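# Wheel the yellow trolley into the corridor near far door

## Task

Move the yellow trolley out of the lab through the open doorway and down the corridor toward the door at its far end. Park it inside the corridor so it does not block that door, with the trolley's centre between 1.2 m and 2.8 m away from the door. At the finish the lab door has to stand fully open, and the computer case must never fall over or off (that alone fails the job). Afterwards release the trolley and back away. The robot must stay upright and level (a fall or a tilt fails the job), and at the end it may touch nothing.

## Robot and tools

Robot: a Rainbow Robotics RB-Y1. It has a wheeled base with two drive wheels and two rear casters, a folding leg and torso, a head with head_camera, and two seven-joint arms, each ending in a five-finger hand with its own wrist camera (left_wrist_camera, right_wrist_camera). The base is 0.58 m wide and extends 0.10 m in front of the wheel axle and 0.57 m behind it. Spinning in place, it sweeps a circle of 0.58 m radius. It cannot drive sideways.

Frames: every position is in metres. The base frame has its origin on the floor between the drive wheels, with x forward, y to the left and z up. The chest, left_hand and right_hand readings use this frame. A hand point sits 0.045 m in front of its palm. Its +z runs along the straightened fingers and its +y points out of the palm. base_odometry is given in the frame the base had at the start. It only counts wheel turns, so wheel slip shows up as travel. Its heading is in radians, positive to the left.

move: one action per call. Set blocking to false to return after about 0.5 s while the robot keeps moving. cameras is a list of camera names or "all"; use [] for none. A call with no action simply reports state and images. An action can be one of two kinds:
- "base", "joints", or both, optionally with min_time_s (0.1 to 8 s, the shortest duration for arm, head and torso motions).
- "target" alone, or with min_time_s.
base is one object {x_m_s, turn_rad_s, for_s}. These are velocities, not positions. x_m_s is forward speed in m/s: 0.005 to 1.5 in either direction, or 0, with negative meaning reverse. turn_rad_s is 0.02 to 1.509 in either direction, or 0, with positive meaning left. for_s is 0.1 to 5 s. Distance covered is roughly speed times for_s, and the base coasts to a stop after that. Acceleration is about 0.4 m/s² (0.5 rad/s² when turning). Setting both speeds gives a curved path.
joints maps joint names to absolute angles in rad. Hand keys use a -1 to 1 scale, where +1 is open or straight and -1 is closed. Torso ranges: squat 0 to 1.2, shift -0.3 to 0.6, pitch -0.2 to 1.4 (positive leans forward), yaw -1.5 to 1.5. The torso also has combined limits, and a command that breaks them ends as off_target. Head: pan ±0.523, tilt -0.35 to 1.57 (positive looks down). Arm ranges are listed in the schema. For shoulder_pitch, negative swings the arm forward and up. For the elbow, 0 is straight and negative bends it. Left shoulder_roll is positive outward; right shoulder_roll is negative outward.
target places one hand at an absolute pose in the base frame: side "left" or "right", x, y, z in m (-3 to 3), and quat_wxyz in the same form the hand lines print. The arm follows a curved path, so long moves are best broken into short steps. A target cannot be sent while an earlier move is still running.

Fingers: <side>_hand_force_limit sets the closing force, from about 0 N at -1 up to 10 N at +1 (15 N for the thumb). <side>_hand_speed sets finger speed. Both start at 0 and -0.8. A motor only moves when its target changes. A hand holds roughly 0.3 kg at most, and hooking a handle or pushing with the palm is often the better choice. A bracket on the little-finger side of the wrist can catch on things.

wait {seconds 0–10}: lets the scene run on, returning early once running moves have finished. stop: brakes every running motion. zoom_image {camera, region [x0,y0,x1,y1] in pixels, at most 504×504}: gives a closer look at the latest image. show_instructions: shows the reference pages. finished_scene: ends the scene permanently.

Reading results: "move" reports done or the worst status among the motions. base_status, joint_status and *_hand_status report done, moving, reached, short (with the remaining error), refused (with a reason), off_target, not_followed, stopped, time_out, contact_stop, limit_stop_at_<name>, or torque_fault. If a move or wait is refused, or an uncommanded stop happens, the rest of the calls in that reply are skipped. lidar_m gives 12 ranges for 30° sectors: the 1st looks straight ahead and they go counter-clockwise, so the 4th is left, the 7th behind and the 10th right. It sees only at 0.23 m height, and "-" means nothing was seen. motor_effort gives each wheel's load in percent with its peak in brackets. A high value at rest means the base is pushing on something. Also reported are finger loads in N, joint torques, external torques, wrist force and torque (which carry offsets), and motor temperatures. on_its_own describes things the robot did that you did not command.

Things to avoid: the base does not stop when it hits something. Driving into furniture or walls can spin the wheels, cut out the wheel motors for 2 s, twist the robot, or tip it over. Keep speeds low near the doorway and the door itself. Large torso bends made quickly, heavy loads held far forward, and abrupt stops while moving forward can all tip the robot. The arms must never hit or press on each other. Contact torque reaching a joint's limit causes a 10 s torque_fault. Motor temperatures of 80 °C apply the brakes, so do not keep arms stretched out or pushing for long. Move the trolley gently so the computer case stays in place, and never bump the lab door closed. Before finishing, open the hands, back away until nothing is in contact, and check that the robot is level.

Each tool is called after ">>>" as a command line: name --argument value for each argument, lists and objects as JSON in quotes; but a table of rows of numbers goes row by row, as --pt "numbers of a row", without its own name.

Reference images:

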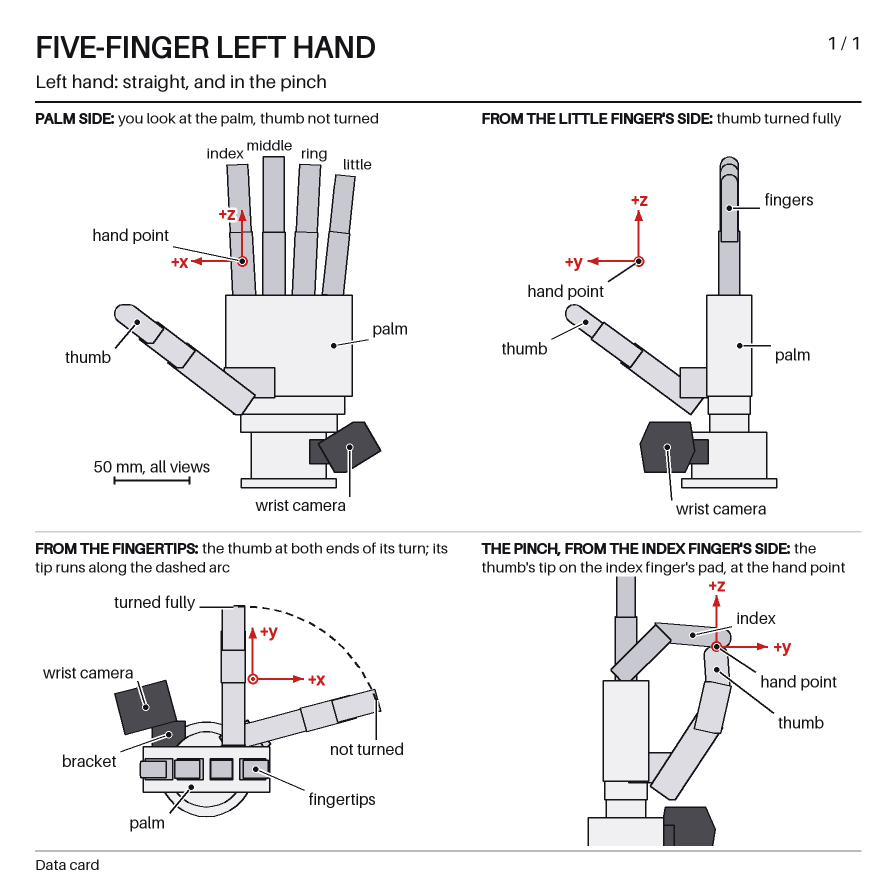

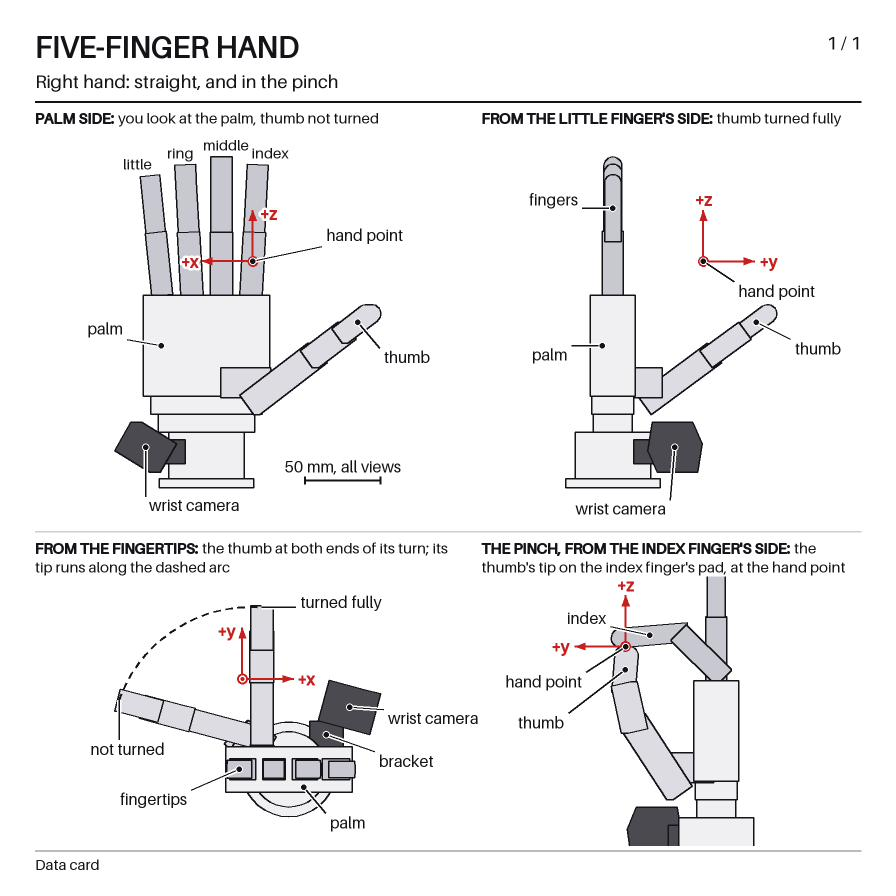

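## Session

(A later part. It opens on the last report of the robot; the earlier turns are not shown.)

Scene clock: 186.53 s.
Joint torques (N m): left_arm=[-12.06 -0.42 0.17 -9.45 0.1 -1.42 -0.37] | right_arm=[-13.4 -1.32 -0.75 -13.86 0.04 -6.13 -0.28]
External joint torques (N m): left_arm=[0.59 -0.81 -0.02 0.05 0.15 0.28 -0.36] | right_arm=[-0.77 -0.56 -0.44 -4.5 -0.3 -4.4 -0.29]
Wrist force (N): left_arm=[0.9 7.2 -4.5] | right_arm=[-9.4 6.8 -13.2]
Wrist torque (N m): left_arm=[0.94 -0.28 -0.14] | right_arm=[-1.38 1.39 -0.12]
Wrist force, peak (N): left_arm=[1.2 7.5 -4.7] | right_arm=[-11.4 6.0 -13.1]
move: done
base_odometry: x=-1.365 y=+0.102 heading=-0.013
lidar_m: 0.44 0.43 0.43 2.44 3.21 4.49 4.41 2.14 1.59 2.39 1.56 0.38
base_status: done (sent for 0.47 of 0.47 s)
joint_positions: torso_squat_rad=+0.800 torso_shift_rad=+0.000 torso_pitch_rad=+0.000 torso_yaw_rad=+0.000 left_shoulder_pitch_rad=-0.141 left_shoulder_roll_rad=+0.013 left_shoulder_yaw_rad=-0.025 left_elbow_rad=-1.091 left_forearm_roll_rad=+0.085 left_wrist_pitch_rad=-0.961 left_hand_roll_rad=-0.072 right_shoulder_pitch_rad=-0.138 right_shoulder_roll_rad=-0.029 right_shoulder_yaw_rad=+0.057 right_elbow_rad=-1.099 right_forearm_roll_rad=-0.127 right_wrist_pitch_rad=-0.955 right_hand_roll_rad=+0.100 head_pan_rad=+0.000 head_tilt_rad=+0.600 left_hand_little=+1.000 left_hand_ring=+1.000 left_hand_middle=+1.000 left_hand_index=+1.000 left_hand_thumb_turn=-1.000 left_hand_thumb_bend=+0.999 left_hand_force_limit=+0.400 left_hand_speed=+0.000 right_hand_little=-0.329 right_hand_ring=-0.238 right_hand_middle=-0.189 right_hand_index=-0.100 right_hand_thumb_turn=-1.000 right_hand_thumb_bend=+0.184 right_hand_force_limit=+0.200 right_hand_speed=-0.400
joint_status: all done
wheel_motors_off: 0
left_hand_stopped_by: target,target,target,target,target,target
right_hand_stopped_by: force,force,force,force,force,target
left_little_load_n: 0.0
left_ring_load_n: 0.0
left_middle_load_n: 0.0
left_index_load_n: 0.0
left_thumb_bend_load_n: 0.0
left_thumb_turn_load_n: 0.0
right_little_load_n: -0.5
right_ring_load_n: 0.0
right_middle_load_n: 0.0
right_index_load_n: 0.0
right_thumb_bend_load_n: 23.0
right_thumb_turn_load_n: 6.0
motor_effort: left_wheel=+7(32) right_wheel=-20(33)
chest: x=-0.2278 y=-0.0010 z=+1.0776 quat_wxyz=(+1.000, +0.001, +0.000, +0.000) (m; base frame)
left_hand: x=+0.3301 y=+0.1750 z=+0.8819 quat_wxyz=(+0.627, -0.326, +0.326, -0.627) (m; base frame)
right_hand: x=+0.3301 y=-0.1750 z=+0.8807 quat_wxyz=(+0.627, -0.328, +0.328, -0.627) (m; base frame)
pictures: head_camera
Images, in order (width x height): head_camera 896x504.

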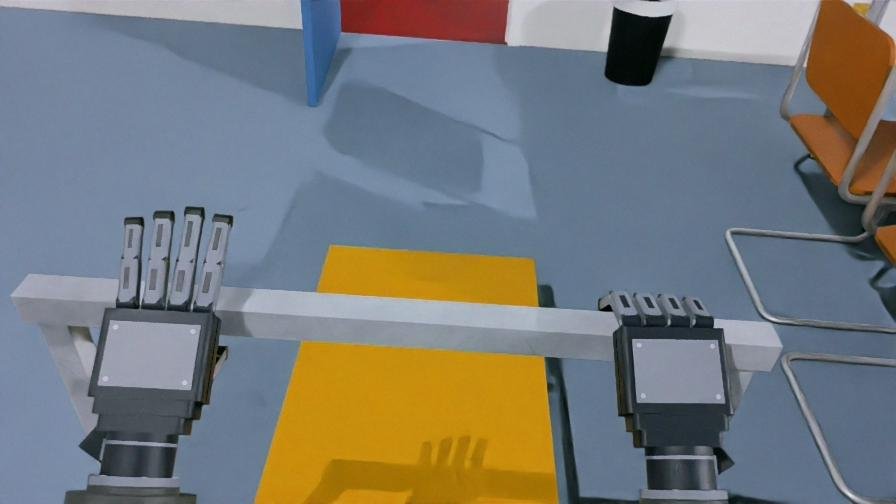

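>>> move --base '{"turn_rad_s": -0.1, "for_s": 0.37}' --joints '{"left_hand_speed": -0.5, "left_hand_force_limit": 0.2, "left_hand_index": -1, "left_hand_middle": -1, "left_hand_ring": -1, "left_hand_little": -1}'

>>> move --joints '{"left_hand_speed": -0.4, "left_hand_force_limit": 0.4, "left_hand_thumb_bend": -1}'

>>> move --joints '{"left_hand_speed": -0.7, "right_hand_speed": -0.7, "left_hand_force_limit": 1.0, "right_hand_force_limit": 1.0, "left_hand_index": -0.99, "left_hand_middle": -0.99, "left_hand_ring": -0.99, "left_hand_little": -0.99, "right_hand_index": -0.99, "right_hand_middle": -0.99, "right_hand_ring": -0.99, "right_hand_little": -0.99, "right_hand_thumb_bend": -0.98, "left_hand_thumb_bend": -0.98}' --cameras '["head_camera"]'

Scene clock: 189.27 s.
Joint torques (N m): left_arm=[-6.02 -0.14 -0.08 -5.82 -0.01 -1.24 -0.38] | right_arm=[-14.68 -2.29 -2.9 -13.63 -0.03 -4.57 0.09]
External joint torques (N m): left_arm=[6.66 -0.53 -0.27 3.68 0.04 0.46 -0.37] | right_arm=[-2.05 -1.55 -2.59 -4.28 -0.37 -2.85 0.08]
Wrist force (N): left_arm=[-0.8 7.5 7.3] | right_arm=[-7.4 0.0 -14.5]
Wrist torque (N m): left_arm=[0.68 0.47 -0.19] | right_arm=[-1.47 1.34 -0.20]
Wrist force, peak (N): left_arm=[-1.2 14.5 24.6] | right_arm=[-17.1 14.5 0.7]
move: off_target
base_odometry: x=-1.365 y=+0.102 heading=-0.048
lidar_m: 0.43 0.45 0.43 2.87 3.20 4.17 4.41 2.14 1.59 2.38 1.56 0.38
base_status: done (sent for 0.37 of 0.37 s)
joint_positions: torso_squat_rad=+0.800 torso_shift_rad=+0.000 torso_pitch_rad=+0.000 torso_yaw_rad=+0.000 left_shoulder_pitch_rad=-0.142 left_shoulder_roll_rad=+0.013 left_shoulder_yaw_rad=-0.025 left_elbow_rad=-1.092 left_forearm_roll_rad=+0.085 left_wrist_pitch_rad=-0.961 left_hand_roll_rad=-0.072 right_shoulder_pitch_rad=-0.138 right_shoulder_roll_rad=-0.029 right_shoulder_yaw_rad=+0.058 right_elbow_rad=-1.099 right_forearm_roll_rad=-0.127 right_wrist_pitch_rad=-0.955 right_hand_roll_rad=+0.100 head_pan_rad=+0.000 head_tilt_rad=+0.600 left_hand_little=-0.328 left_hand_ring=-0.283 left_hand_middle=-0.283 left_hand_index=-0.238 left_hand_thumb_turn=-1.000 left_hand_thumb_bend=+0.999 left_hand_force_limit=+0.200 left_hand_speed=-0.500 right_hand_little=-0.329 right_hand_ring=-0.238 right_hand_middle=-0.189 right_hand_index=-0.100 right_hand_thumb_turn=-1.000 right_hand_thumb_bend=+0.184 right_hand_force_limit=+0.200 right_hand_speed=-0.400
joint_status: left_hand_little off_target (ended at -0.328, target -1.000); left_hand_ring off_target (ended at -0.283, target -1.000); left_hand_middle off_target (ended at -0.283, target -1.000); left_hand_index off_target (ended at -0.238, target -1.000); the others done
wheel_motors_off: 0
left_hand_stopped_by: force,force,force,force,target,target
right_hand_stopped_by: force,force,force,force,force,target
left_little_load_n: 7.0
left_ring_load_n: 0.0
left_middle_load_n: 0.0
left_index_load_n: -0.5
left_thumb_bend_load_n: 0.0
left_thumb_turn_load_n: 0.0
right_little_load_n: 0.0
right_ring_load_n: 0.0
right_middle_load_n: 0.0
right_index_load_n: 0.0
right_thumb_bend_load_n: 12.5
right_thumb_turn_load_n: 3.5
motor_effort: left_wheel=+0(30) right_wheel=-20(44)
chest: x=-0.2278 y=-0.0010 z=+1.0776 quat_wxyz=(+1.000, +0.001, +0.000, +0.000) (m; base frame)
left_hand: x=+0.3305 y=+0.1747 z=+0.8832 quat_wxyz=(+0.628, -0.325, +0.326, -0.628) (m; base frame)
right_hand: x=+0.3300 y=-0.1747 z=+0.8807 quat_wxyz=(+0.627, -0.328, +0.327, -0.626) (m; base frame)
pictures: none

Scene clock: 191.93 s.
Joint torques (N m): left_arm=[-6.04 -0.2 -0.14 -5.77 -0.08 -1.28 -0.41] | right_arm=[-14.56 -1.77 -3.25 -13.69 -0.01 -4.64 0.09]
External joint torques (N m): left_arm=[6.64 -0.59 -0.34 3.74 -0.03 0.42 -0.4] | right_arm=[-1.93 -1.02 -2.94 -4.33 -0.36 -2.92 0.08]
Wrist force (N): left_arm=[-0.8 8.1 7.5] | right_arm=[-7.1 0.0 -14.6]
Wrist torque (N m): left_arm=[0.71 0.50 -0.23] | right_arm=[-1.54 1.31 -0.19]
Wrist force, peak (N): left_arm=[-0.8 8.6 7.5] | right_arm=[-7.0 0.2 -15.3]
move: off_target
base_odometry: x=-1.365 y=+0.102 heading=-0.048
lidar_m: 0.43 0.45 0.43 2.86 3.20 4.18 4.41 2.15 1.59 2.37 1.55 0.38
base_status: not commanded
joint_positions: torso_squat_rad=+0.800 torso_shift_rad=+0.000 torso_pitch_rad=+0.000 torso_yaw_rad=+0.000 left_shoulder_pitch_rad=-0.142 left_shoulder_roll_rad=+0.013 left_shoulder_yaw_rad=-0.025 left_elbow_rad=-1.092 left_forearm_roll_rad=+0.085 left_wrist_pitch_rad=-0.961 left_hand_roll_rad=-0.072 right_shoulder_pitch_rad=-0.138 right_shoulder_roll_rad=-0.029 right_shoulder_yaw_rad=+0.058 right_elbow_rad=-1.099 right_forearm_roll_rad=-0.127 right_wrist_pitch_rad=-0.955 right_hand_roll_rad=+0.100 head_pan_rad=+0.000 head_tilt_rad=+0.600 left_hand_little=-0.328 left_hand_ring=-0.283 left_hand_middle=-0.282 left_hand_index=-0.238 left_hand_thumb_turn=-1.000 left_hand_thumb_bend=+0.243 left_hand_force_limit=+0.400 left_hand_speed=-0.400 right_hand_little=-0.329 right_hand_ring=-0.238 right_hand_middle=-0.189 right_hand_index=-0.100 right_hand_thumb_turn=-1.000 right_hand_thumb_bend=+0.184 right_hand_force_limit=+0.200 right_hand_speed=-0.400
joint_status: left_hand_thumb_bend off_target (ended at +0.243, target -1.000); the others done
wheel_motors_off: 0
left_hand_stopped_by: force,force,force,force,force,target
right_hand_stopped_by: force,force,force,force,force,target
left_little_load_n: 7.0
left_ring_load_n: 0.0
left_middle_load_n: 7.0
left_index_load_n: 0.0
left_thumb_bend_load_n: 13.0
left_thumb_turn_load_n: 1.5
right_little_load_n: 0.0
right_ring_load_n: 0.0
right_middle_load_n: 0.0
right_index_load_n: 0.0
right_thumb_bend_load_n: 12.5
right_thumb_turn_load_n: 3.5
motor_effort: left_wheel=+0(2) right_wheel=-20(21)
chest: x=-0.2278 y=-0.0010 z=+1.0776 quat_wxyz=(+1.000, +0.001, +0.000, +0.000) (m; base frame)
left_hand: x=+0.3305 y=+0.1747 z=+0.8832 quat_wxyz=(+0.628, -0.325, +0.326, -0.628) (m; base frame)
right_hand: x=+0.3300 y=-0.1747 z=+0.8807 quat_wxyz=(+0.627, -0.328, +0.327, -0.626) (m; base frame)
pictures: none

Scene clock: 192.80 s.
Joint torques (N m): left_arm=[-9.41 -0.12 -0.26 -7.27 -0.11 -1.2 -0.37] | right_arm=[-8.51 -2.22 -2.44 -9.5 -0.53 -3.85 0.05]
External joint torques (N m): left_arm=[3.25 -0.51 -0.45 2.24 -0.06 0.5 -0.36] | right_arm=[4.15 -1.47 -2.12 -0.14 -0.88 -2.13 0.05]
Wrist force (N): left_arm=[0.1 8.3 -0.5] | right_arm=[-10.6 -0.9 -1.3]
Wrist torque (N m): left_arm=[0.86 -0.12 -0.21] | right_arm=[-1.96 0.56 -0.25]
Wrist force, peak (N): left_arm=[-2.5 10.1 22.1] | right_arm=[-7.1 1.2 -16.0]
move: off_target
base_odometry: x=-1.365 y=+0.102 heading=-0.048
lidar_m: 0.43 0.45 0.42 2.87 3.20 4.18 4.41 2.14 1.58 2.37 1.56 0.37
base_status: not commanded
joint_positions: torso_squat_rad=+0.800 torso_shift_rad=+0.000 torso_pitch_rad=+0.000 torso_yaw_rad=+0.000 left_shoulder_pitch_rad=-0.142 left_shoulder_roll_rad=+0.013 left_shoulder_yaw_rad=-0.025 left_elbow_rad=-1.092 left_forearm_roll_rad=+0.085 left_wrist_pitch_rad=-0.961 left_hand_roll_rad=-0.072 right_shoulder_pitch_rad=-0.139 right_shoulder_roll_rad=-0.029 right_shoulder_yaw_rad=+0.058 right_elbow_rad=-1.100 right_forearm_roll_rad=-0.127 right_wrist_pitch_rad=-0.956 right_hand_roll_rad=+0.100 head_pan_rad=+0.000 head_tilt_rad=+0.600 left_hand_little=-0.351 left_hand_ring=-0.373 left_hand_middle=-0.295 left_hand_index=-0.357 left_hand_thumb_turn=-1.000 left_hand_thumb_bend=+0.240 left_hand_force_limit=+1.000 left_hand_speed=-0.700 right_hand_little=-0.574 right_hand_ring=-0.590 right_hand_middle=-0.266 right_hand_index=-0.289 right_hand_thumb_turn=-1.000 right_hand_thumb_bend=+0.175 right_hand_force_limit=+1.000 right_hand_speed=-0.700
joint_status: left_hand_little off_target (ended at -0.351, target -0.990); left_hand_ring off_target (ended at -0.373, target -0.990); left_hand_middle off_target (ended at -0.295, target -0.990); left_hand_index off_target (ended at -0.357, target -0.990); left_hand_thumb_bend off_target (ended at +0.240, target -0.980); right_hand_little off_target (ended at -0.574, target -0.990); right_hand_ring off_target (ended at -0.590, target -0.990); right_hand_middle off_target (ended at -0.266, target -0.990); right_hand_index off_target (ended at -0.289, target -0.990); right_hand_thumb_bend off_target (ended at +0.175, target -0.980); the others done
wheel_motors_off: 0
left_hand_stopped_by: force,force,force,force,force,target
right_hand_stopped_by: force,force,force,force,force,target
left_little_load_n: 0.0
left_ring_load_n: 2.0
left_middle_load_n: 12.0
left_index_load_n: 13.0
left_thumb_bend_load_n: 16.5
left_thumb_turn_load_n: 1.5
right_little_load_n: 0.0
right_ring_load_n: 13.0
right_middle_load_n: 14.0
right_index_load_n: 9.5
right_thumb_bend_load_n: 16.0
right_thumb_turn_load_n: 3.0
motor_effort: left_wheel=-2(3) right_wheel=-20(21)
chest: x=-0.2278 y=-0.0010 z=+1.0777 quat_wxyz=(+1.000, +0.001, +0.000, +0.000) (m; base frame)
left_hand: x=+0.3303 y=+0.1750 z=+0.8825 quat_wxyz=(+0.627, -0.326, +0.326, -0.628) (m; base frame)
right_hand: x=+0.3304 y=-0.1743 z=+0.8821 quat_wxyz=(+0.628, -0.327, +0.326, -0.627) (m; base frame)
pictures: head_camera
Images, in order (width x height): head_camera 896x504.

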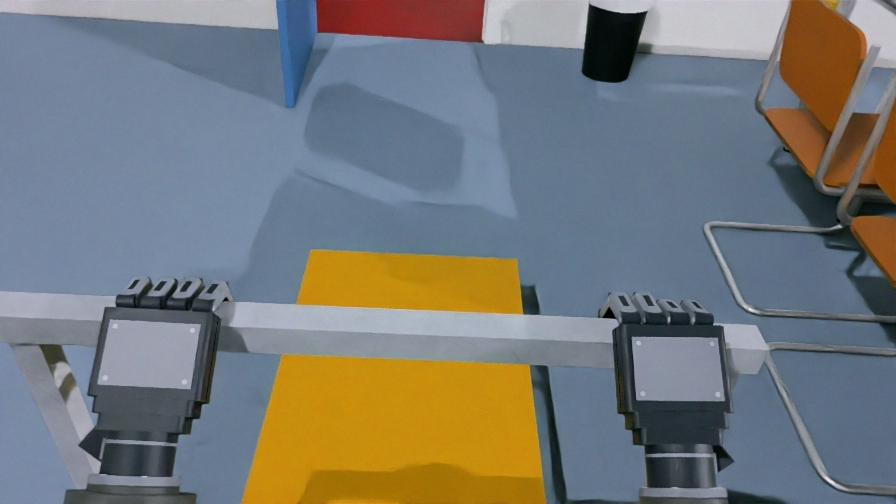

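>>> move --base '{"turn_rad_s": -0.12, "for_s": 1.0}' --joints '{"torso_yaw_rad": 0.1}' --min_time_s 1.2

>>> move --base '{"turn_rad_s": -0.12, "for_s": 1.0}' --joints '{"torso_yaw_rad": 0.2}' --min_time_s 1.2 --cameras '["head_camera"]'

Scene clock: 195.20 s.
Joint torques (N m): left_arm=[-10.88 -0.4 -0.35 -7.83 -0.03 -0.42 -0.4] | right_arm=[-9.22 -1.64 -1.25 -9.74 -0.23 -4.58 0.31]
External joint torques (N m): left_arm=[1.78 -0.79 -0.54 1.67 0.01 1.28 -0.39] | right_arm=[3.44 -0.88 -0.93 -0.38 -0.57 -2.86 0.31]
Wrist force (N): left_arm=[1.1 2.0 -5.4] | right_arm=[-9.8 2.5 -1.4]
Wrist torque (N m): left_arm=[0.83 -0.30 -0.13] | right_arm=[-1.87 0.70 0.07]
Wrist force, peak (N): left_arm=[1.0 8.8 0.2] | right_arm=[-5.4 -7.1 -13.3]
move: done
base_odometry: x=-1.365 y=+0.101 heading=-0.167
lidar_m: 0.42 0.44 0.43 2.87 3.21 4.17 4.43 2.68 1.59 2.30 2.38 0.37
base_status: done (sent for 1 of 1 s)
joint_positions: torso_squat_rad=+0.800 torso_shift_rad=+0.000 torso_pitch_rad=+0.000 torso_yaw_rad=+0.100 left_shoulder_pitch_rad=-0.141 left_shoulder_roll_rad=+0.013 left_shoulder_yaw_rad=-0.025 left_elbow_rad=-1.092 left_forearm_roll_rad=+0.085 left_wrist_pitch_rad=-0.962 left_hand_roll_rad=-0.072 right_shoulder_pitch_rad=-0.139 right_shoulder_roll_rad=-0.029 right_shoulder_yaw_rad=+0.057 right_elbow_rad=-1.100 right_forearm_roll_rad=-0.127 right_wrist_pitch_rad=-0.955 right_hand_roll_rad=+0.100 head_pan_rad=+0.000 head_tilt_rad=+0.600 left_hand_little=-0.351 left_hand_ring=-0.373 left_hand_middle=-0.295 left_hand_index=-0.357 left_hand_thumb_turn=-1.000 left_hand_thumb_bend=+0.240 left_hand_force_limit=+1.000 left_hand_speed=-0.700 right_hand_little=-0.574 right_hand_ring=-0.591 right_hand_middle=-0.266 right_hand_index=-0.289 right_hand_thumb_turn=-1.000 right_hand_thumb_bend=+0.175 right_hand_force_limit=+1.000 right_hand_speed=-0.700
joint_status: all done
wheel_motors_off: 0
left_hand_stopped_by: force,force,force,force,force,target
right_hand_stopped_by: force,force,force,force,force,target
left_little_load_n: 0.0
left_ring_load_n: 0.0
left_middle_load_n: 12.0
left_index_load_n: 13.0
left_thumb_bend_load_n: 16.5
left_thumb_turn_load_n: 1.0
right_little_load_n: 0.0
right_ring_load_n: 8.5
right_middle_load_n: 15.5
right_index_load_n: 10.5
right_thumb_bend_load_n: 14.0
right_thumb_turn_load_n: 2.0
motor_effort: left_wheel=+1(23) right_wheel=-18(43)
chest: x=-0.2279 y=-0.0010 z=+1.0776 quat_wxyz=(+0.999, +0.001, +0.000, +0.050) (m; base frame)
left_hand: x=+0.3098 y=+0.2300 z=+0.8824 quat_wxyz=(+0.658, -0.342, +0.309, -0.595) (m; base frame)
right_hand: x=+0.3449 y=-0.1180 z=+0.8821 quat_wxyz=(+0.658, -0.343, +0.310, -0.595) (m; base frame)
pictures: none

Scene clock: 197.13 s.
Joint torques (N m): left_arm=[-9.56 0.76 0.03 -0.95 0.08 5.43 -0.35] | right_arm=[-7.52 -1.47 -0.76 -10.91 0.1 -6.73 0.18]
External joint torques (N m): left_arm=[3.12 0.38 -0.16 8.56 0.12 7.13 -0.34] | right_arm=[5.16 -0.71 -0.45 -1.55 -0.25 -5.01 0.18]
Wrist force (N): left_arm=[-0.6 -22.3 -12.3] | right_arm=[-8.9 11.3 7.2]
Wrist torque (N m): left_arm=[0.13 -0.50 0.60] | right_arm=[-1.94 0.30 0.54]
Wrist force, peak (N): left_arm=[-2.0 -27.4 -17.1] | right_arm=[-10.7 13.9 9.8]
move: done
base_odometry: x=-1.365 y=+0.102 heading=-0.285
lidar_m: 0.43 0.43 0.43 2.42 2.87 3.40 4.49 2.68 2.86 1.58 2.68 0.37
base_status: done (sent for 1 of 1 s)
joint_positions: torso_squat_rad=+0.800 torso_shift_rad=+0.000 torso_pitch_rad=+0.000 torso_yaw_rad=+0.200 left_shoulder_pitch_rad=-0.141 left_shoulder_roll_rad=+0.013 left_shoulder_yaw_rad=-0.025 left_elbow_rad=-1.094 left_forearm_roll_rad=+0.085 left_wrist_pitch_rad=-0.963 left_hand_roll_rad=-0.072 right_shoulder_pitch_rad=-0.139 right_shoulder_roll_rad=-0.029 right_shoulder_yaw_rad=+0.057 right_elbow_rad=-1.100 right_forearm_roll_rad=-0.127 right_wrist_pitch_rad=-0.955 right_hand_roll_rad=+0.100 head_pan_rad=+0.000 head_tilt_rad=+0.600 left_hand_little=-0.351 left_hand_ring=-0.373 left_hand_middle=-0.295 left_hand_index=-0.357 left_hand_thumb_turn=-1.000 left_hand_thumb_bend=+0.240 left_hand_force_limit=+1.000 left_hand_speed=-0.700 right_hand_little=-0.574 right_hand_ring=-0.590 right_hand_middle=-0.266 right_hand_index=-0.289 right_hand_thumb_turn=-1.000 right_hand_thumb_bend=+0.175 right_hand_force_limit=+1.000 right_hand_speed=-0.700
joint_status: all done
wheel_motors_off: 0
left_hand_stopped_by: force,force,force,force,force,target
right_hand_stopped_by: force,force,force,force,force,target
left_little_load_n: 0.0
left_ring_load_n: 0.0
left_middle_load_n: 12.0
left_index_load_n: 13.0
left_thumb_bend_load_n: 17.0
left_thumb_turn_load_n: 1.5
right_little_load_n: 4.0
right_ring_load_n: 13.5
right_middle_load_n: 15.5
right_index_load_n: 10.5
right_thumb_bend_load_n: 14.0
right_thumb_turn_load_n: 2.0
motor_effort: left_wheel=+25(37) right_wheel=-9(37)
chest: x=-0.2281 y=-0.0011 z=+1.0776 quat_wxyz=(+0.995, +0.001, +0.000, +0.100) (m; base frame)
left_hand: x=+0.2839 y=+0.2824 z=+0.8841 quat_wxyz=(+0.688, -0.355, +0.291, -0.562) (m; base frame)
right_hand: x=+0.3538 y=-0.0601 z=+0.8823 quat_wxyz=(+0.687, -0.358, +0.292, -0.561) (m; base frame)
pictures: head_camera
Images, in order (width x height): head_camera 896x504.

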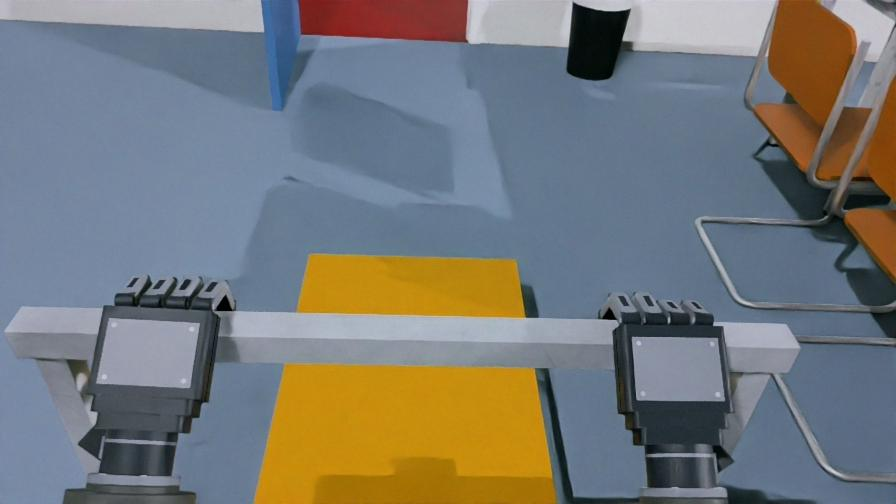

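>>> move --base '{"x_m_s": 0.25, "turn_rad_s": 0.046, "for_s": 2.4}' --cameras '["head_camera"]'

Scene clock: 200.93 s.
Joint torques (N m): left_arm=[-8.73 0.79 -0.04 -3.07 0.18 3.03 -0.65] | right_arm=[-7.95 -1.68 -1.47 -10.15 -0.21 -5.26 0.29]
External joint torques (N m): left_arm=[3.95 0.41 -0.23 6.44 0.23 4.73 -0.64] | right_arm=[4.73 -0.92 -1.15 -0.79 -0.55 -3.53 0.29]
Wrist force (N): left_arm=[1.9 -13.1 -10.3] | right_arm=[-10.9 3.2 -2.9]
Wrist torque (N m): left_arm=[0.47 -0.48 0.23] | right_arm=[-1.79 0.76 0.05]
Wrist force, peak (N): left_arm=[-3.7 -43.1 -22.0] | right_arm=[-6.4 15.1 22.1]
move: done
base_odometry: x=-0.780 y=-0.029 heading=-0.174
lidar_m: 0.43 0.43 0.43 2.97 2.55 3.81 5.02 2.05 1.82 7.19 1.47 0.36
base_status: done (sent for 2.4 of 2.4 s)
joint_positions: torso_squat_rad=+0.800 torso_shift_rad=+0.000 torso_pitch_rad=+0.000 torso_yaw_rad=+0.200 left_shoulder_pitch_rad=-0.142 left_shoulder_roll_rad=+0.013 left_shoulder_yaw_rad=-0.025 left_elbow_rad=-1.093 left_forearm_roll_rad=+0.085 left_wrist_pitch_rad=-0.962 left_hand_roll_rad=-0.072 right_shoulder_pitch_rad=-0.139 right_shoulder_roll_rad=-0.029 right_shoulder_yaw_rad=+0.057 right_elbow_rad=-1.100 right_forearm_roll_rad=-0.127 right_wrist_pitch_rad=-0.955 right_hand_roll_rad=+0.100 head_pan_rad=+0.000 head_tilt_rad=+0.600 left_hand_little=-0.351 left_hand_ring=-0.373 left_hand_middle=-0.295 left_hand_index=-0.357 left_hand_thumb_turn=-1.000 left_hand_thumb_bend=+0.240 left_hand_force_limit=+1.000 left_hand_speed=-0.700 right_hand_little=-0.574 right_hand_ring=-0.590 right_hand_middle=-0.266 right_hand_index=-0.289 right_hand_thumb_turn=-1.000 right_hand_thumb_bend=+0.175 right_hand_force_limit=+1.000 right_hand_speed=-0.700
joint_status: not commanded
wheel_motors_off: 0
left_hand_stopped_by: force,force,force,force,force,target
right_hand_stopped_by: force,force,force,force,force,target
left_little_load_n: 0.0
left_ring_load_n: -0.5
left_middle_load_n: 12.0
left_index_load_n: 13.0
left_thumb_bend_load_n: 16.5
left_thumb_turn_load_n: 1.0
right_little_load_n: 0.5
right_ring_load_n: 9.5
right_middle_load_n: 15.0
right_index_load_n: 10.0
right_thumb_bend_load_n: 14.5
right_thumb_turn_load_n: 2.0
motor_effort: left_wheel=+7(53) right_wheel=-14(42)
chest: x=-0.2280 y=-0.0010 z=+1.0776 quat_wxyz=(+0.995, +0.001, +0.000, +0.100) (m; base frame)
left_hand: x=+0.2841 y=+0.2822 z=+0.8838 quat_wxyz=(+0.687, -0.356, +0.291, -0.562) (m; base frame)
right_hand: x=+0.3537 y=-0.0601 z=+0.8824 quat_wxyz=(+0.687, -0.358, +0.292, -0.561) (m; base frame)
pictures: head_camera
Images, in order (width x height): head_camera 896x504.

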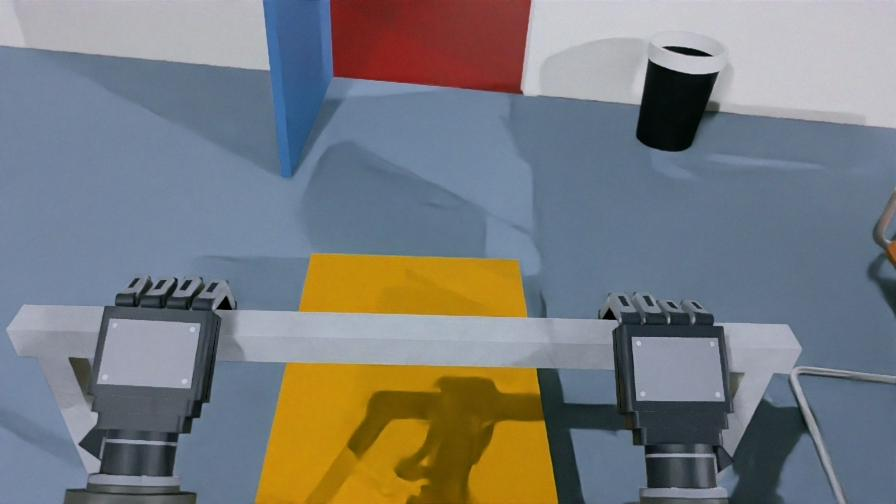

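>>> move --base '{"turn_rad_s": 0.12, "for_s": 1.0}' --joints '{"torso_yaw_rad": 0.1}' --min_time_s 1.2

>>> move --base '{"turn_rad_s": 0.12, "for_s": 1.0}' --joints '{"torso_yaw_rad": 0.0}' --min_time_s 1.2 --cameras '["head_camera"]'

Scene clock: 203.43 s.
Joint torques (N m): left_arm=[-10.63 0.26 -1.4 -7.56 -0.12 -0.67 -0.69] | right_arm=[-10.53 -2.19 -2.77 -10.21 0.25 -2.42 0.26]
External joint torques (N m): left_arm=[2.04 -0.13 -1.6 1.95 -0.08 1.04 -0.68] | right_arm=[2.14 -1.44 -2.45 -0.85 -0.1 -0.7 0.25]
Wrist force (N): left_arm=[1.1 5.7 -4.5] | right_arm=[-5.3 -7.9 -12.7]
Wrist torque (N m): left_arm=[0.82 -0.29 -0.11] | right_arm=[-1.78 1.18 -0.32]
Wrist force, peak (N): left_arm=[-5.5 -18.9 -11.5] | right_arm=[-26.0 14.5 9.9]
move: done
base_odometry: x=-0.779 y=-0.029 heading=-0.055
lidar_m: 0.42 0.43 0.42 2.98 3.06 4.69 5.02 3.59 1.81 2.28 1.47 0.37
base_status: done (sent for 1 of 1 s)
joint_positions: torso_squat_rad=+0.800 torso_shift_rad=+0.000 torso_pitch_rad=+0.000 torso_yaw_rad=+0.100 left_shoulder_pitch_rad=-0.141 left_shoulder_roll_rad=+0.013 left_shoulder_yaw_rad=-0.024 left_elbow_rad=-1.092 left_forearm_roll_rad=+0.085 left_wrist_pitch_rad=-0.962 left_hand_roll_rad=-0.072 right_shoulder_pitch_rad=-0.139 right_shoulder_roll_rad=-0.029 right_shoulder_yaw_rad=+0.058 right_elbow_rad=-1.100 right_forearm_roll_rad=-0.127 right_wrist_pitch_rad=-0.956 right_hand_roll_rad=+0.100 head_pan_rad=+0.000 head_tilt_rad=+0.600 left_hand_little=-0.351 left_hand_ring=-0.373 left_hand_middle=-0.295 left_hand_index=-0.357 left_hand_thumb_turn=-1.000 left_hand_thumb_bend=+0.240 left_hand_force_limit=+1.000 left_hand_speed=-0.700 right_hand_little=-0.574 right_hand_ring=-0.591 right_hand_middle=-0.266 right_hand_index=-0.289 right_hand_thumb_turn=-1.000 right_hand_thumb_bend=+0.175 right_hand_force_limit=+1.000 right_hand_speed=-0.700
joint_status: all done
wheel_motors_off: 0
left_hand_stopped_by: force,force,force,force,force,target
right_hand_stopped_by: force,force,force,force,force,target
left_little_load_n: 0.0
left_ring_load_n: 0.0
left_middle_load_n: 12.0
left_index_load_n: 13.0
left_thumb_bend_load_n: 16.5
left_thumb_turn_load_n: 1.0
right_little_load_n: 0.0
right_ring_load_n: 0.0
right_middle_load_n: 15.5
right_index_load_n: 10.5
right_thumb_bend_load_n: 13.5
right_thumb_turn_load_n: 2.0
motor_effort: left_wheel=-11(41) right_wheel=-1(32)
chest: x=-0.2280 y=-0.0010 z=+1.0776 quat_wxyz=(+0.999, +0.001, +0.000, +0.050) (m; base frame)
left_hand: x=+0.3098 y=+0.2300 z=+0.8826 quat_wxyz=(+0.658, -0.342, +0.309, -0.595) (m; base frame)
right_hand: x=+0.3446 y=-0.1179 z=+0.8821 quat_wxyz=(+0.658, -0.343, +0.310, -0.595) (m; base frame)
pictures: none

Scene clock: 205.03 s.
Joint torques (N m): left_arm=[-10.82 0.05 -1.38 -8.1 -0.02 -1.11 -0.59] | right_arm=[-10.85 -1.75 -1.77 -9.74 0.33 -2.25 0.32]
External joint torques (N m): left_arm=[1.84 -0.35 -1.58 1.4 0.03 0.59 -0.58] | right_arm=[1.81 -1.01 -1.45 -0.38 -0.02 -0.53 0.31]
Wrist force (N): left_arm=[0.9 6.7 -4.6] | right_arm=[-6.0 -8.9 -12.7]
Wrist torque (N m): left_arm=[0.87 -0.29 -0.12] | right_arm=[-1.75 1.30 -0.36]
Wrist force, peak (N): left_arm=[1.0 6.9 -4.7] | right_arm=[-5.6 -8.3 -13.7]
move: done
base_odometry: x=-0.779 y=-0.029 heading=+0.065
lidar_m: 0.42 0.45 0.43 2.67 3.59 5.08 3.59 1.82 2.44 1.28 1.40 0.37
base_status: done (sent for 1 of 1 s)
joint_positions: torso_squat_rad=+0.800 torso_shift_rad=+0.000 torso_pitch_rad=+0.000 torso_yaw_rad=+0.000 left_shoulder_pitch_rad=-0.141 left_shoulder_roll_rad=+0.013 left_shoulder_yaw_rad=-0.024 left_elbow_rad=-1.092 left_forearm_roll_rad=+0.085 left_wrist_pitch_rad=-0.961 left_hand_roll_rad=-0.072 right_shoulder_pitch_rad=-0.139 right_shoulder_roll_rad=-0.029 right_shoulder_yaw_rad=+0.058 right_elbow_rad=-1.100 right_forearm_roll_rad=-0.127 right_wrist_pitch_rad=-0.956 right_hand_roll_rad=+0.100 head_pan_rad=+0.000 head_tilt_rad=+0.600 left_hand_little=-0.351 left_hand_ring=-0.373 left_hand_middle=-0.295 left_hand_index=-0.357 left_hand_thumb_turn=-1.000 left_hand_thumb_bend=+0.240 left_hand_force_limit=+1.000 left_hand_speed=-0.700 right_hand_little=-0.574 right_hand_ring=-0.591 right_hand_middle=-0.266 right_hand_index=-0.289 right_hand_thumb_turn=-1.000 right_hand_thumb_bend=+0.175 right_hand_force_limit=+1.000 right_hand_speed=-0.700
joint_status: all done
wheel_motors_off: 0
left_hand_stopped_by: force,force,force,force,force,target
right_hand_stopped_by: force,force,force,force,force,target
left_little_load_n: 0.0
left_ring_load_n: 0.0
left_middle_load_n: 11.5
left_index_load_n: 13.5
left_thumb_bend_load_n: 17.0
left_thumb_turn_load_n: 1.0
right_little_load_n: 0.0
right_ring_load_n: 0.0
right_middle_load_n: 15.5
right_index_load_n: 10.5
right_thumb_bend_load_n: 13.5
right_thumb_turn_load_n: 1.5
motor_effort: left_wheel=-10(40) right_wheel=+0(18)
chest: x=-0.2280 y=-0.0010 z=+1.0776 quat_wxyz=(+1.000, +0.001, +0.000, +0.000) (m; base frame)
left_hand: x=+0.3301 y=+0.1751 z=+0.8824 quat_wxyz=(+0.628, -0.326, +0.326, -0.628) (m; base frame)
right_hand: x=+0.3300 y=-0.1746 z=+0.8821 quat_wxyz=(+0.627, -0.327, +0.327, -0.627) (m; base frame)
pictures: head_camera
Images, in order (width x height): head_camera 896x504.

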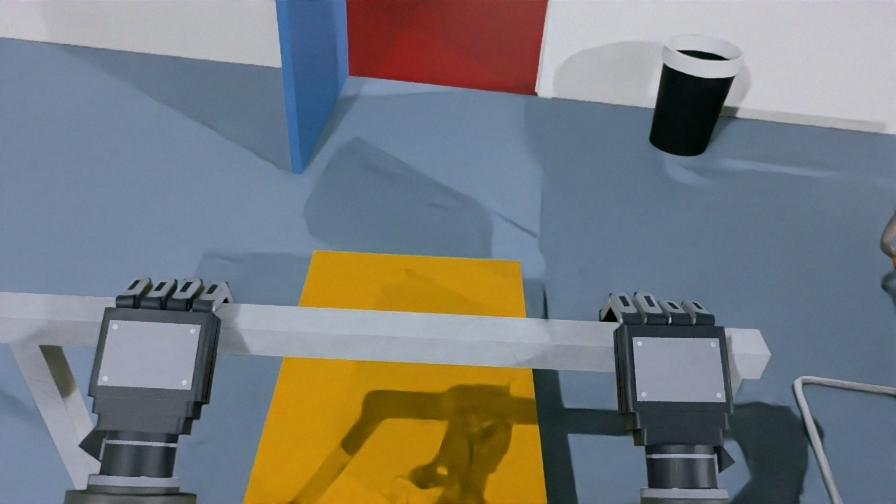

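>>> move --base '{"turn_rad_s": -0.12, "for_s": 1.1}' --joints '{"torso_yaw_rad": 0.11}' --min_time_s 1.2

>>> move --base '{"x_m_s": 0.25, "turn_rad_s": 0.024, "for_s": 2.0}' --cameras '["head_camera"]'

Scene clock: 207.40 s.
Joint torques (N m): left_arm=[-11 0.3 -1.51 -7.7 -0.12 -0.43 -0.5] | right_arm=[-11.29 -1.63 -2.1 -9.82 0.24 -2.31 0.24]
External joint torques (N m): left_arm=[1.67 -0.09 -1.7 1.8 -0.07 1.28 -0.49] | right_arm=[1.37 -0.87 -1.79 -0.46 -0.1 -0.59 0.23]
Wrist force (N): left_arm=[0.5 2.0 -4.3] | right_arm=[-5.7 -7.0 -13.1]
Wrist torque (N m): left_arm=[0.69 -0.28 -0.15] | right_arm=[-1.69 1.27 -0.31]
Wrist force, peak (N): left_arm=[1.1 6.9 -4.6] | right_arm=[-6.2 -8.7 -13.0]
move: done
base_odometry: x=-0.779 y=-0.029 heading=-0.066
lidar_m: 0.43 0.43 0.41 2.55 3.06 4.70 5.01 2.05 1.81 1.27 1.41 0.37
base_status: done (sent for 1.1 of 1.1 s)
joint_positions: torso_squat_rad=+0.800 torso_shift_rad=+0.000 torso_pitch_rad=+0.000 torso_yaw_rad=+0.110 left_shoulder_pitch_rad=-0.141 left_shoulder_roll_rad=+0.013 left_shoulder_yaw_rad=-0.024 left_elbow_rad=-1.092 left_forearm_roll_rad=+0.085 left_wrist_pitch_rad=-0.962 left_hand_roll_rad=-0.072 right_shoulder_pitch_rad=-0.139 right_shoulder_roll_rad=-0.029 right_shoulder_yaw_rad=+0.058 right_elbow_rad=-1.100 right_forearm_roll_rad=-0.127 right_wrist_pitch_rad=-0.956 right_hand_roll_rad=+0.100 head_pan_rad=+0.000 head_tilt_rad=+0.600 left_hand_little=-0.351 left_hand_ring=-0.373 left_hand_middle=-0.295 left_hand_index=-0.357 left_hand_thumb_turn=-1.000 left_hand_thumb_bend=+0.240 left_hand_force_limit=+1.000 left_hand_speed=-0.700 right_hand_little=-0.574 right_hand_ring=-0.591 right_hand_middle=-0.266 right_hand_index=-0.289 right_hand_thumb_turn=-1.000 right_hand_thumb_bend=+0.175 right_hand_force_limit=+1.000 right_hand_speed=-0.700
joint_status: all done
wheel_motors_off: 0
left_hand_stopped_by: force,force,force,force,force,target
right_hand_stopped_by: force,force,force,force,force,target
left_little_load_n: 0.0
left_ring_load_n: 0.0
left_middle_load_n: 12.0
left_index_load_n: 13.0
left_thumb_bend_load_n: 17.0
left_thumb_turn_load_n: 1.5
right_little_load_n: 0.0
right_ring_load_n: 0.0
right_middle_load_n: 15.5
right_index_load_n: 10.5
right_thumb_bend_load_n: 14.0
right_thumb_turn_load_n: 2.0
motor_effort: left_wheel=+15(31) right_wheel=+0(20)
chest: x=-0.2280 y=-0.0010 z=+1.0776 quat_wxyz=(+0.998, +0.001, +0.000, +0.055) (m; base frame)
left_hand: x=+0.3074 y=+0.2353 z=+0.8826 quat_wxyz=(+0.661, -0.343, +0.307, -0.592) (m; base frame)
right_hand: x=+0.3457 y=-0.1124 z=+0.8822 quat_wxyz=(+0.661, -0.344, +0.308, -0.592) (m; base frame)
pictures: none

Scene clock: 210.40 s.
Joint torques (N m): left_arm=[-9.63 1.94 0.84 0.66 0.35 7 -0.31] | right_arm=[-4.28 -0.49 0.45 -11.21 0.49 -8.51 0.45]
External joint torques (N m): left_arm=[3.05 1.56 0.65 10.17 0.4 8.69 -0.3] | right_arm=[8.41 0.27 0.77 -1.85 0.15 -6.79 0.44]
Wrist force (N): left_arm=[0.4 -31.2 -20.3] | right_arm=[-7.3 17.6 13.6]
Wrist torque (N m): left_arm=[0.07 -0.84 1.18] | right_arm=[-1.91 -0.22 0.89]
Wrist force, peak (N): left_arm=[-1.7 -34.6 -22.1] | right_arm=[-2.5 -32.5 -31.0]
move: done
base_odometry: x=-0.280 y=-0.046 heading=-0.016
lidar_m: 0.42 0.43 0.41 2.93 3.21 5.21 5.52 2.19 1.31 1.30 1.46 0.38
base_status: done (sent for 2 of 2 s)
joint_positions: torso_squat_rad=+0.800 torso_shift_rad=+0.000 torso_pitch_rad=+0.000 torso_yaw_rad=+0.111 left_shoulder_pitch_rad=-0.142 left_shoulder_roll_rad=+0.012 left_shoulder_yaw_rad=-0.025 left_elbow_rad=-1.094 left_forearm_roll_rad=+0.085 left_wrist_pitch_rad=-0.963 left_hand_roll_rad=-0.072 right_shoulder_pitch_rad=-0.140 right_shoulder_roll_rad=-0.029 right_shoulder_yaw_rad=+0.057 right_elbow_rad=-1.100 right_forearm_roll_rad=-0.127 right_wrist_pitch_rad=-0.955 right_hand_roll_rad=+0.100 head_pan_rad=+0.000 head_tilt_rad=+0.600 left_hand_little=-0.351 left_hand_ring=-0.373 left_hand_middle=-0.295 left_hand_index=-0.357 left_hand_thumb_turn=-1.000 left_hand_thumb_bend=+0.240 left_hand_force_limit=+1.000 left_hand_speed=-0.700 right_hand_little=-0.573 right_hand_ring=-0.590 right_hand_middle=-0.266 right_hand_index=-0.289 right_hand_thumb_turn=-1.000 right_hand_thumb_bend=+0.175 right_hand_force_limit=+1.000 right_hand_speed=-0.700
joint_status: not commanded
wheel_motors_off: 0
left_hand_stopped_by: force,force,force,force,force,target
right_hand_stopped_by: force,force,force,force,force,target
left_little_load_n: 0.0
left_ring_load_n: 0.0
left_middle_load_n: 12.0
left_index_load_n: 13.0
left_thumb_bend_load_n: 17.0
left_thumb_turn_load_n: 1.0
right_little_load_n: 8.5
right_ring_load_n: 16.5
right_middle_load_n: 15.0
right_index_load_n: 10.0
right_thumb_bend_load_n: 14.5
right_thumb_turn_load_n: 2.0
motor_effort: left_wheel=+18(68) right_wheel=-20(33)
chest: x=-0.2281 y=-0.0011 z=+1.0776 quat_wxyz=(+0.998, +0.001, +0.000, +0.055) (m; base frame)
left_hand: x=+0.3072 y=+0.2350 z=+0.8845 quat_wxyz=(+0.662, -0.342, +0.306, -0.593) (m; base frame)
right_hand: x=+0.3464 y=-0.1121 z=+0.8825 quat_wxyz=(+0.661, -0.344, +0.308, -0.591) (m; base frame)
pictures: head_camera
Images, in order (width x height): head_camera 896x504.

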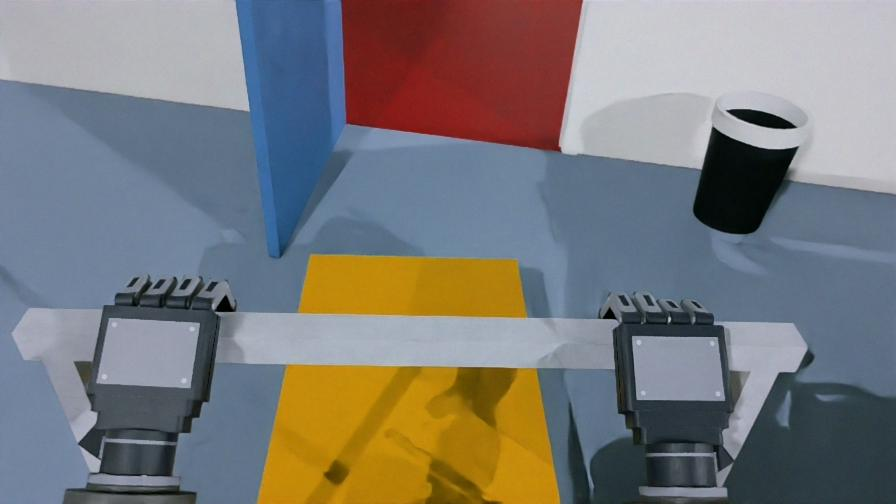

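>>> move --base '{"turn_rad_s": 0.125, "for_s": 1.1}' --joints '{"torso_yaw_rad": -0.005}' --min_time_s 1.3

>>> move --base '{"turn_rad_s": 0.125, "for_s": 1.1}' --joints '{"torso_yaw_rad": -0.12}' --min_time_s 1.3 --cameras '["head_camera"]'

Scene clock: 213.70 s.
Joint torques (N m): left_arm=[-6.07 -1.11 -3.41 -1.91 -0.46 2.54 -0.16] | right_arm=[-9.95 -3.2 -3.93 -11.13 -0.23 -3.27 0.4]
External joint torques (N m): left_arm=[6.62 -1.53 -3.61 7.6 -0.42 4.23 -0.16] | right_arm=[2.71 -2.46 -3.61 -1.77 -0.57 -1.54 0.4]
Wrist force (N): left_arm=[-0.9 -8.8 -2.0] | right_arm=[-8.1 -4.6 -11.3]
Wrist torque (N m): left_arm=[0.18 -0.20 -0.07] | right_arm=[-1.73 1.15 -0.18]
Wrist force, peak (N): left_arm=[-10.5 -45.4 -19.9] | right_arm=[-33.3 27.2 22.3]
move: done
base_odometry: x=-0.280 y=-0.046 heading=+0.121
lidar_m: 0.42 0.42 0.40 2.93 3.86 5.59 3.46 2.19 2.62 1.30 0.40 0.39
base_status: done (sent for 1.1 of 1.1 s)
joint_positions: torso_squat_rad=+0.800 torso_shift_rad=+0.000 torso_pitch_rad=+0.000 torso_yaw_rad=-0.005 left_shoulder_pitch_rad=-0.142 left_shoulder_roll_rad=+0.013 left_shoulder_yaw_rad=-0.024 left_elbow_rad=-1.093 left_forearm_roll_rad=+0.085 left_wrist_pitch_rad=-0.962 left_hand_roll_rad=-0.073 right_shoulder_pitch_rad=-0.139 right_shoulder_roll_rad=-0.029 right_shoulder_yaw_rad=+0.058 right_elbow_rad=-1.100 right_forearm_roll_rad=-0.127 right_wrist_pitch_rad=-0.956 right_hand_roll_rad=+0.100 head_pan_rad=+0.000 head_tilt_rad=+0.600 left_hand_little=-0.351 left_hand_ring=-0.373 left_hand_middle=-0.295 left_hand_index=-0.357 left_hand_thumb_turn=-1.000 left_hand_thumb_bend=+0.240 left_hand_force_limit=+1.000 left_hand_speed=-0.700 right_hand_little=-0.574 right_hand_ring=-0.591 right_hand_middle=-0.266 right_hand_index=-0.289 right_hand_thumb_turn=-1.000 right_hand_thumb_bend=+0.175 right_hand_force_limit=+1.000 right_hand_speed=-0.700
joint_status: all done
wheel_motors_off: 0
left_hand_stopped_by: force,force,force,force,force,target
right_hand_stopped_by: force,force,force,force,force,target
left_little_load_n: 0.0
left_ring_load_n: 0.0
left_middle_load_n: 12.0
left_index_load_n: 13.0
left_thumb_bend_load_n: 16.5
left_thumb_turn_load_n: 1.0
right_little_load_n: 0.0
right_ring_load_n: 1.0
right_middle_load_n: 15.5
right_index_load_n: 10.0
right_thumb_bend_load_n: 14.0
right_thumb_turn_load_n: 2.5
motor_effort: left_wheel=-8(36) right_wheel=-4(27)
chest: x=-0.2282 y=-0.0010 z=+1.0776 quat_wxyz=(+1.000, +0.001, +0.000, -0.002) (m; base frame)
left_hand: x=+0.3311 y=+0.1726 z=+0.8842 quat_wxyz=(+0.627, -0.324, +0.325, -0.630) (m; base frame)
right_hand: x=+0.3291 y=-0.1769 z=+0.8821 quat_wxyz=(+0.626, -0.326, +0.327, -0.628) (m; base frame)
pictures: none

Scene clock: 215.33 s.
Joint torques (N m): left_arm=[-10.33 -0.31 -2.2 -7.3 -0.02 -0.61 -0.1] | right_arm=[-11.38 -1.87 -2.34 -9.81 0.25 -2.18 0.24]
External joint torques (N m): left_arm=[2.33 -0.72 -2.39 2.21 0.03 1.09 -0.09] | right_arm=[1.28 -1.13 -2.03 -0.45 -0.1 -0.46 0.23]
Wrist force (N): left_arm=[0.9 4.8 -4.4] | right_arm=[-5.7 -9.1 -13.2]
Wrist torque (N m): left_arm=[0.79 -0.27 -0.13] | right_arm=[-1.77 1.27 -0.34]
Wrist force, peak (N): left_arm=[-6.1 -10.9 -5.8] | right_arm=[-5.9 -8.9 -14.4]
move: done
base_odometry: x=-0.280 y=-0.046 heading=+0.257
lidar_m: 0.42 0.40 2.93 2.67 3.89 5.50 2.86 2.18 7.23 1.30 0.40 0.43
base_status: done (sent for 1.1 of 1.1 s)
joint_positions: torso_squat_rad=+0.800 torso_shift_rad=+0.000 torso_pitch_rad=+0.000 torso_yaw_rad=-0.120 left_shoulder_pitch_rad=-0.141 left_shoulder_roll_rad=+0.013 left_shoulder_yaw_rad=-0.024 left_elbow_rad=-1.092 left_forearm_roll_rad=+0.085 left_wrist_pitch_rad=-0.962 left_hand_roll_rad=-0.073 right_shoulder_pitch_rad=-0.139 right_shoulder_roll_rad=-0.029 right_shoulder_yaw_rad=+0.058 right_elbow_rad=-1.100 right_forearm_roll_rad=-0.127 right_wrist_pitch_rad=-0.956 right_hand_roll_rad=+0.100 head_pan_rad=+0.000 head_tilt_rad=+0.600 left_hand_little=-0.351 left_hand_ring=-0.373 left_hand_middle=-0.295 left_hand_index=-0.357 left_hand_thumb_turn=-1.000 left_hand_thumb_bend=+0.240 left_hand_force_limit=+1.000 left_hand_speed=-0.700 right_hand_little=-0.574 right_hand_ring=-0.591 right_hand_middle=-0.266 right_hand_index=-0.289 right_hand_thumb_turn=-1.000 right_hand_thumb_bend=+0.175 right_hand_force_limit=+1.000 right_hand_speed=-0.700
joint_status: all done
wheel_motors_off: 0
left_hand_stopped_by: force,force,force,force,force,target
right_hand_stopped_by: force,force,force,force,force,target
left_little_load_n: -0.5
left_ring_load_n: 0.0
left_middle_load_n: 12.0
left_index_load_n: 13.0
left_thumb_bend_load_n: 16.5
left_thumb_turn_load_n: 1.0
right_little_load_n: 0.0
right_ring_load_n: 0.0
right_middle_load_n: 15.5
right_index_load_n: 10.0
right_thumb_bend_load_n: 13.5
right_thumb_turn_load_n: 1.5
motor_effort: left_wheel=-5(35) right_wheel=+2(15)
chest: x=-0.2281 y=-0.0010 z=+1.0776 quat_wxyz=(+0.998, +0.001, +0.000, -0.060) (m; base frame)
left_hand: x=+0.3471 y=+0.1072 z=+0.8826 quat_wxyz=(+0.589, -0.306, +0.345, -0.664) (m; base frame)
right_hand: x=+0.3051 y=-0.2402 z=+0.8820 quat_wxyz=(+0.589, -0.307, +0.346, -0.663) (m; base frame)
pictures: head_camera
Images, in order (width x height): head_camera 896x504.

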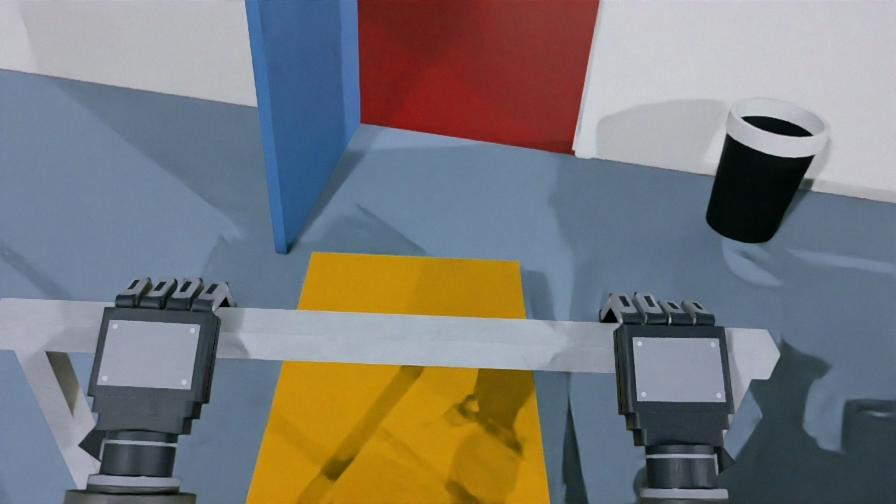

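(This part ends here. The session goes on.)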